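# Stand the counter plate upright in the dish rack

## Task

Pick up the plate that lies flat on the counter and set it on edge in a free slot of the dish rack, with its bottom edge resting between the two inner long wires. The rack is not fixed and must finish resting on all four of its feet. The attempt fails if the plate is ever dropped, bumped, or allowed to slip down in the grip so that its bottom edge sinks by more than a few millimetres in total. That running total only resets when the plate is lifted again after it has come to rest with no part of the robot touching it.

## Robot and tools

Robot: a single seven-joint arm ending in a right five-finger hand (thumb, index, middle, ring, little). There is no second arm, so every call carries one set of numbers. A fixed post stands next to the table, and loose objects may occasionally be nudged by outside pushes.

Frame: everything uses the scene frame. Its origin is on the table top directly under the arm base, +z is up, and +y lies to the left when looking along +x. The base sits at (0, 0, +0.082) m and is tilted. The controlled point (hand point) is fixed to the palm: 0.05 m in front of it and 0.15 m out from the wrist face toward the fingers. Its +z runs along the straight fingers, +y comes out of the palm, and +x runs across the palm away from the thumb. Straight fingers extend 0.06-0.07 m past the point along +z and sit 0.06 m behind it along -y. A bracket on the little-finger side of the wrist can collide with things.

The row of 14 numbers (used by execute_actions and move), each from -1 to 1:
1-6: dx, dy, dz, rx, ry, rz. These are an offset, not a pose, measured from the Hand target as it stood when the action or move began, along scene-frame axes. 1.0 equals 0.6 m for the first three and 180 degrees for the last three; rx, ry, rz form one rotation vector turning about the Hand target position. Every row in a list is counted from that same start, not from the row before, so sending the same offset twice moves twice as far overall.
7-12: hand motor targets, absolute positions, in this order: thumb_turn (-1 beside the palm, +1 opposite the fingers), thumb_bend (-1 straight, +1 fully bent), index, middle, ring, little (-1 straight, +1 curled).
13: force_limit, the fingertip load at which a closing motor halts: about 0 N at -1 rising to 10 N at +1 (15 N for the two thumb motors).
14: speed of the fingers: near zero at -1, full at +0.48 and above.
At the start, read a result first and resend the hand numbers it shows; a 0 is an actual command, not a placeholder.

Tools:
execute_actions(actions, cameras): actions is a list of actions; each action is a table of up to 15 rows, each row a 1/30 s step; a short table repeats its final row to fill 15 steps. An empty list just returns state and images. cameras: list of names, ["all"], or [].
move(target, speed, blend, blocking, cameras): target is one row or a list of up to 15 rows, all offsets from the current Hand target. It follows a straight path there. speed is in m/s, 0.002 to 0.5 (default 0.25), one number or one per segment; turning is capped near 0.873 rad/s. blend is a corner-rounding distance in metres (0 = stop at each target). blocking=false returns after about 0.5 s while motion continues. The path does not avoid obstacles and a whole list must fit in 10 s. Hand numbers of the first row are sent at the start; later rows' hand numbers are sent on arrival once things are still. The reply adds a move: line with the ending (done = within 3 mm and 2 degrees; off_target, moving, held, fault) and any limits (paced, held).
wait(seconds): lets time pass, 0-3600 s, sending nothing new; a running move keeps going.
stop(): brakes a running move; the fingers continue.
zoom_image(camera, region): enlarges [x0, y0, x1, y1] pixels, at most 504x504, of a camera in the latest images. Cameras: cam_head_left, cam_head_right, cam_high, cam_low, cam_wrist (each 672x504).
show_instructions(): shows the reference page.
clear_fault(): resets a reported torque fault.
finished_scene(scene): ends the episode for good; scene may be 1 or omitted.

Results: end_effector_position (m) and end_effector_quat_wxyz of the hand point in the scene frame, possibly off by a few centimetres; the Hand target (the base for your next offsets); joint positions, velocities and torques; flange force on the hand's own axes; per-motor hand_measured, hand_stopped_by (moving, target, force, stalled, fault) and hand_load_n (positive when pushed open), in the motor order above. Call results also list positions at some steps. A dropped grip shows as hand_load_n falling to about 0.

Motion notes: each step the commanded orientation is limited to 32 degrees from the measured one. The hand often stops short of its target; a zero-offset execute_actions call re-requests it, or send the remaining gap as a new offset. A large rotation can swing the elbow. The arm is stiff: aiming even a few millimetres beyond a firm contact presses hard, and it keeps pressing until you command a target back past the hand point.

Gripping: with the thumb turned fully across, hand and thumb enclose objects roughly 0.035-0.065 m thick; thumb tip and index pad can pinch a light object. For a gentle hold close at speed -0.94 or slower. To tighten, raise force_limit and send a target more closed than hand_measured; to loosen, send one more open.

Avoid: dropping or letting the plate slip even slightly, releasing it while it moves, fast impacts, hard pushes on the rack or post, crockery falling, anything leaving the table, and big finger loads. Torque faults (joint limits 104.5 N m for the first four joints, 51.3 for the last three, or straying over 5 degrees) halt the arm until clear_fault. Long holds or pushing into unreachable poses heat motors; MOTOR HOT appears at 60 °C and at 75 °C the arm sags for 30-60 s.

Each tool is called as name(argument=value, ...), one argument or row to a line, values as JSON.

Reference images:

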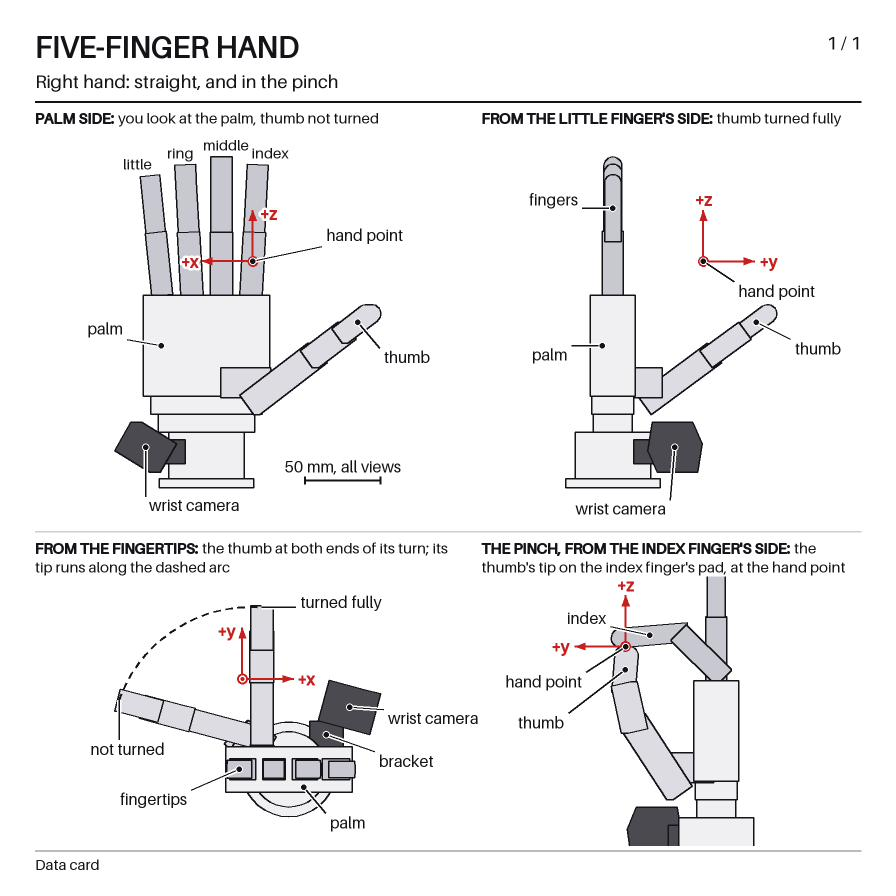

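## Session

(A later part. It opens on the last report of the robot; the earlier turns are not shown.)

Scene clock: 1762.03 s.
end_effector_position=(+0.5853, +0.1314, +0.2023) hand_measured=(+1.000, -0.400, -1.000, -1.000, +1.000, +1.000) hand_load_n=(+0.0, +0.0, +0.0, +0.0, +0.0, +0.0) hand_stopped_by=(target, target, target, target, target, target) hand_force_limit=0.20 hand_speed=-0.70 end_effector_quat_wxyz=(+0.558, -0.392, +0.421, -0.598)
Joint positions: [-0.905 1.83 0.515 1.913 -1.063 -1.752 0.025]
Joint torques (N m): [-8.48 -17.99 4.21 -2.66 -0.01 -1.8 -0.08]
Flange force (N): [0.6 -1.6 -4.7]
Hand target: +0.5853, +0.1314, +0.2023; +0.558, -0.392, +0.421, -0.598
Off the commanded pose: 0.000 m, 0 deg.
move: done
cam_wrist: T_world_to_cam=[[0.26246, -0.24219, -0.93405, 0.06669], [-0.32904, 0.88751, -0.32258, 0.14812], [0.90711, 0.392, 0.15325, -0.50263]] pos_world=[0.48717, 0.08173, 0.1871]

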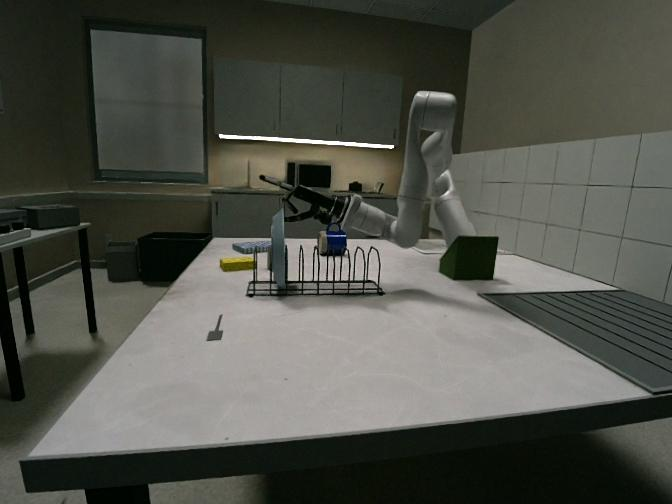

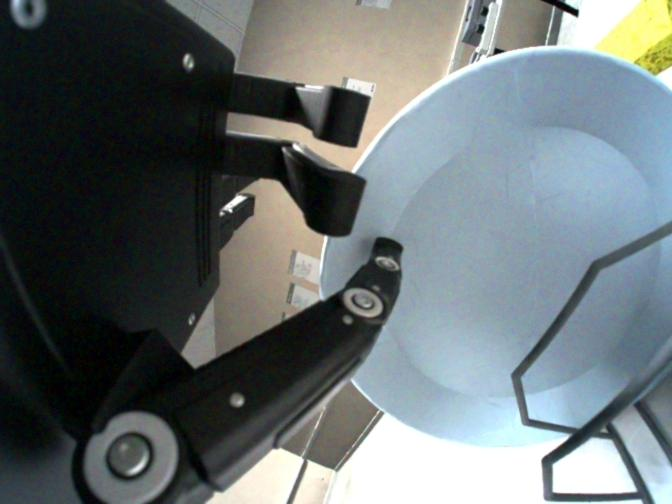

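move(
  target=[-0.0583, 0.0015, 0, 0, 0, 0, 1, -0.4, -1, -1, 1, 1, 0.2, -0.7],
  speed=0.03,
  cameras=["cam_low", "cam_wrist", "cam_head_left"],
)

zoom_image(
  camera="cam_low",
  region=[245, 190, 345, 300],
)

Scene clock: 1771.60 s.
end_effector_position=(+0.5503, +0.1323, +0.2023) hand_measured=(+1.000, -0.400, -1.000, -1.000, +1.000, +1.000) hand_load_n=(+0.0, +0.0, +0.0, +0.0, +0.0, +0.0) hand_stopped_by=(target, target, target, target, target, target) hand_force_limit=0.20 hand_speed=-0.70 end_effector_quat_wxyz=(+0.558, -0.392, +0.421, -0.598)
Joint positions: [-0.953 1.841 0.447 1.977 -1.132 -1.807 -0.007]
Joint torques (N m): [-7.55 -17.7 4.04 -2.01 -0.08 -1.8 -0.11]
Flange force (N): [0.5 -1.7 -4.7]
Hand target: +0.5503, +0.1323, +0.2023; +0.558, -0.392, +0.421, -0.598
Off the commanded pose: 0.000 m, 0 deg.
move: done
cam_wrist: T_world_to_cam=[[0.26249, -0.24227, -0.93402, 0.07618], [-0.32901, 0.88749, -0.32266, 0.13584], [0.90711, 0.392, 0.15325, -0.47125]] pos_world=[0.45217, 0.08263, 0.1872]
Images, in order (width x height): cam_head_left 672x504, cam_low 672x504, cam_wrist 672x504.

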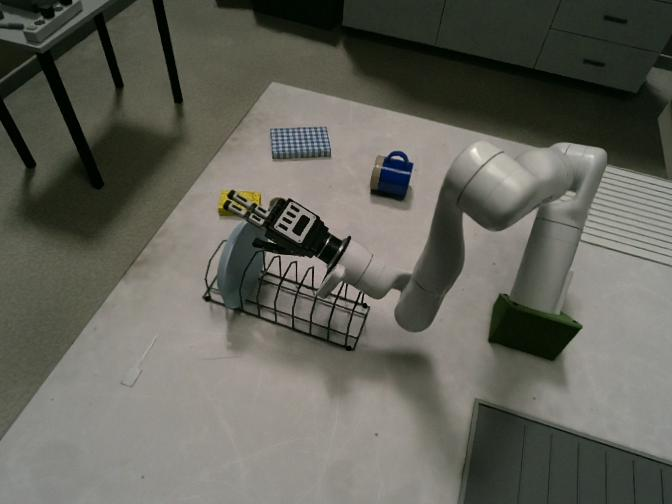

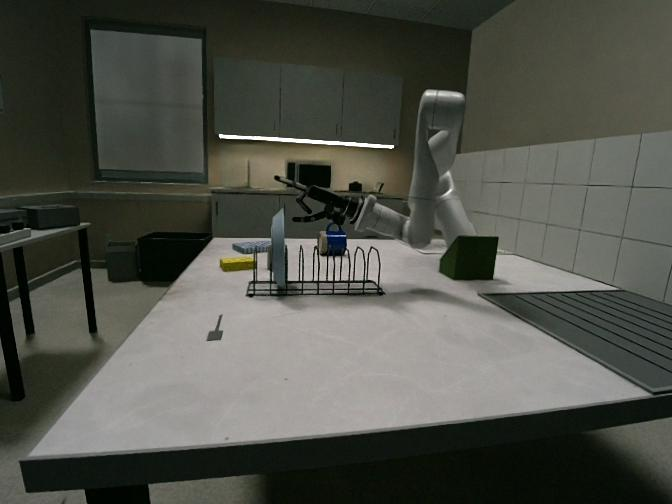

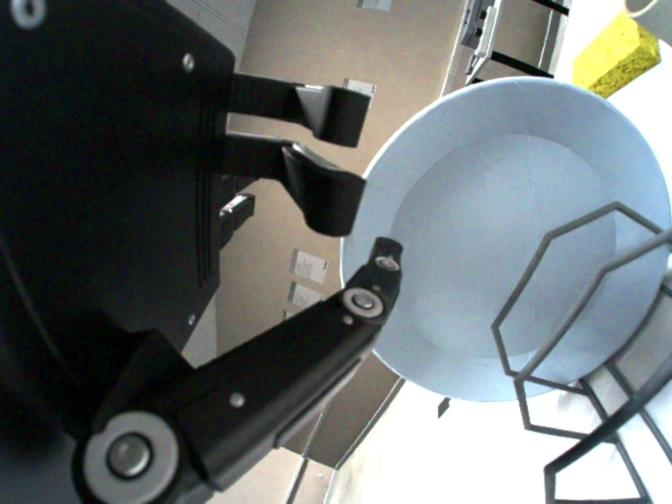

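Scaled by 4.582 from the camera's image (finer frame: 960x720).

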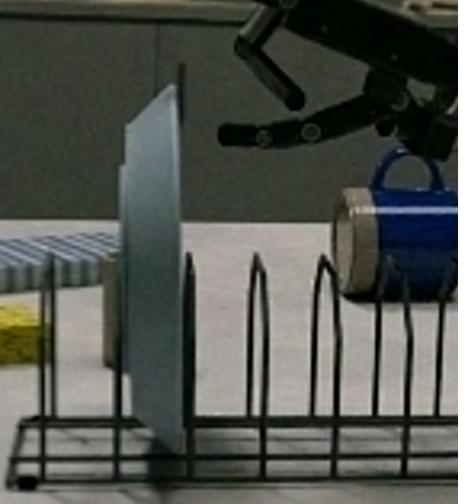

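Clear of the plate. Retreat up and away.

move(
  target=[
    [-0.0833, 0.003, 0.1, 0, 0, 0, 1, -0.4, -1, -1, 1, 1, 0.2, -0.7],
    [-0.05, 0.003, 0.3, 0, 0, 0, 1, -0.4, -1, -1, 1, 1, 0.2, -0.7],
  ],
  speed=0.15,
  blend=[0.03, 0],
  cameras=["all"],
)

zoom_image(
  camera="cam_low",
  region=[235, 190, 395, 310],
)

zoom_image(
  camera="cam_high",
  region=[230, 240, 400, 370],
)

zoom_image(
  camera="cam_head_left",
  region=[190, 200, 380, 360],
)

Scene clock: 1781.90 s.
end_effector_position=(+0.5203, +0.1341, +0.3823) hand_measured=(+1.000, -0.400, -1.000, -1.000, +1.000, +1.000) hand_load_n=(+0.0, +0.0, +0.0, +0.0, +0.0, +0.0) hand_stopped_by=(target, target, target, target, target, target) hand_force_limit=0.20 hand_speed=-0.70 end_effector_quat_wxyz=(+0.558, -0.392, +0.421, -0.598)
Joint positions: [-1.174 1.413 0.425 2.091 -1.104 -1.643 0.326]
Joint torques (N m): [-5.84 -14.8 3.32 -4.88 0.68 -1.67 -0.09]
Flange force (N): [0.8 0.3 -4.7]
Hand target: +0.5203, +0.1341, +0.3823; +0.558, -0.392, +0.421, -0.598
Off the commanded pose: 0.000 m, 0 deg.
move: done
cam_wrist: T_world_to_cam=[[0.26251, -0.24226, -0.93402, 0.25251], [-0.32909, 0.88746, -0.32268, 0.18246], [0.90707, 0.39209, 0.15324, -0.4723]] pos_world=[0.42217, 0.08443, 0.3671]

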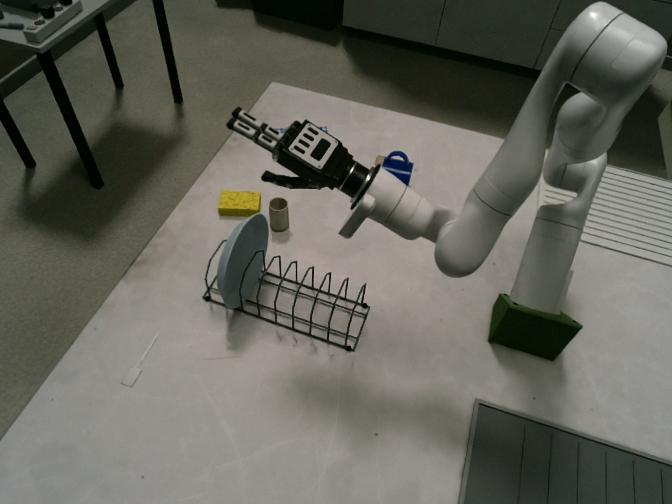

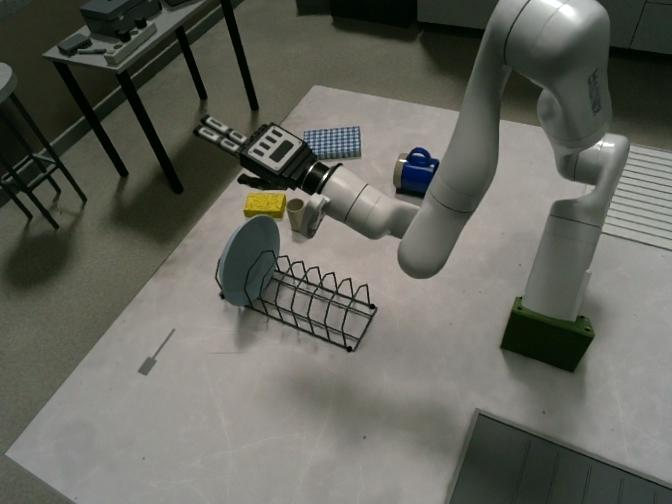

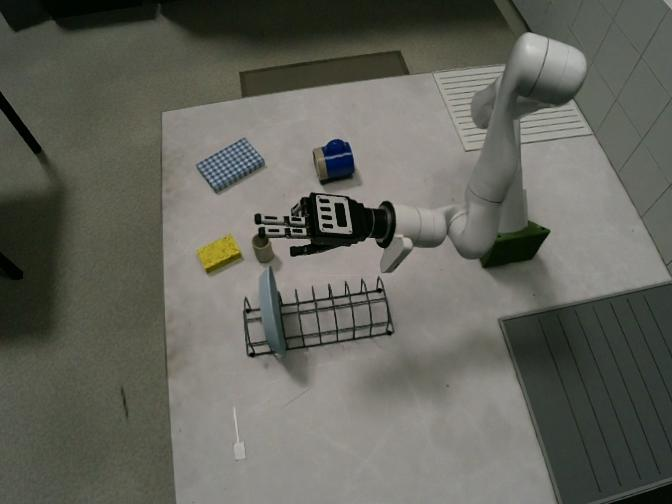

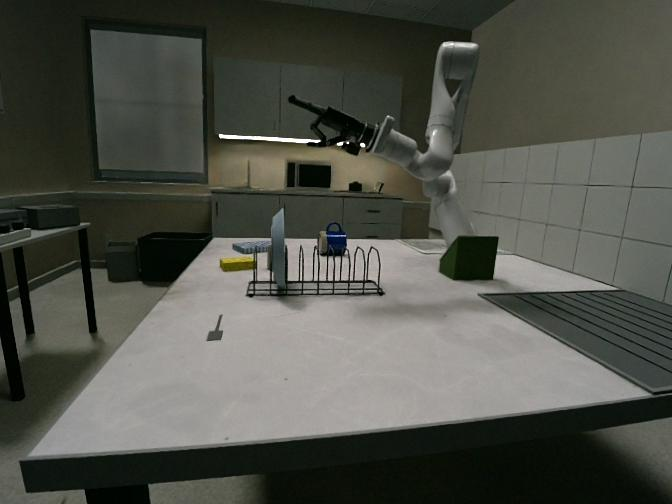

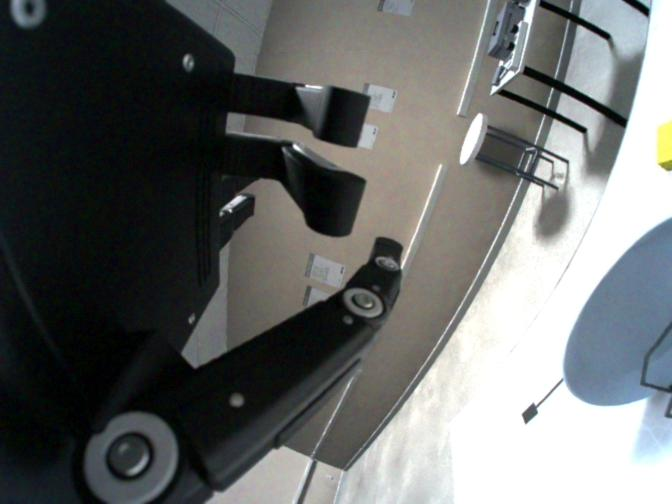

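Scaled by 3.150 from the camera's image (finer frame: 960x720).

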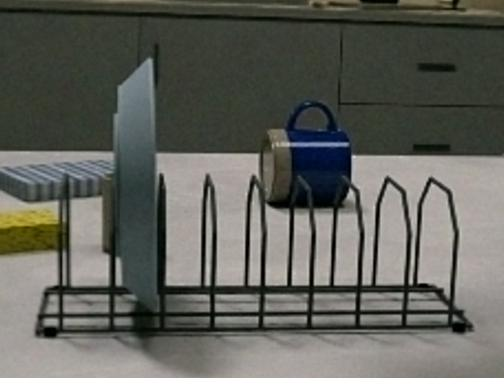

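Scaled by 2.965 from the camera's image (finer frame: 960x720).

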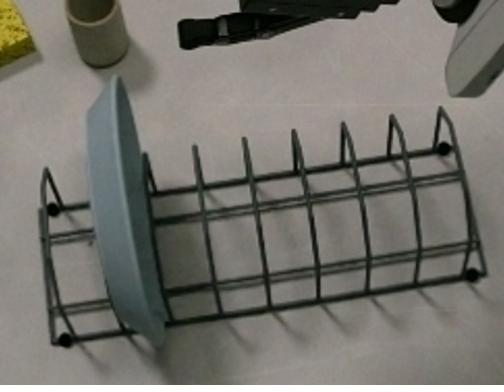

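Scaled by 2.653 from the camera's image (finer frame: 960x720).

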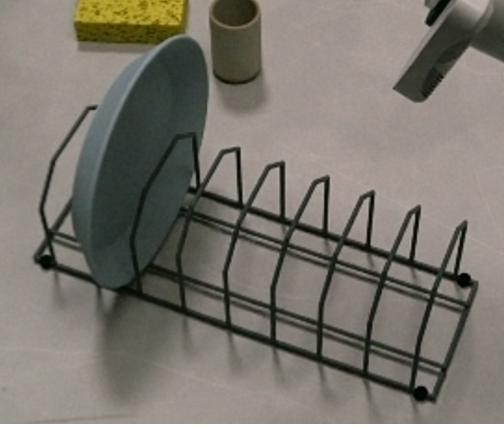

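finished_scene(
)

The scene is finished: the task was done.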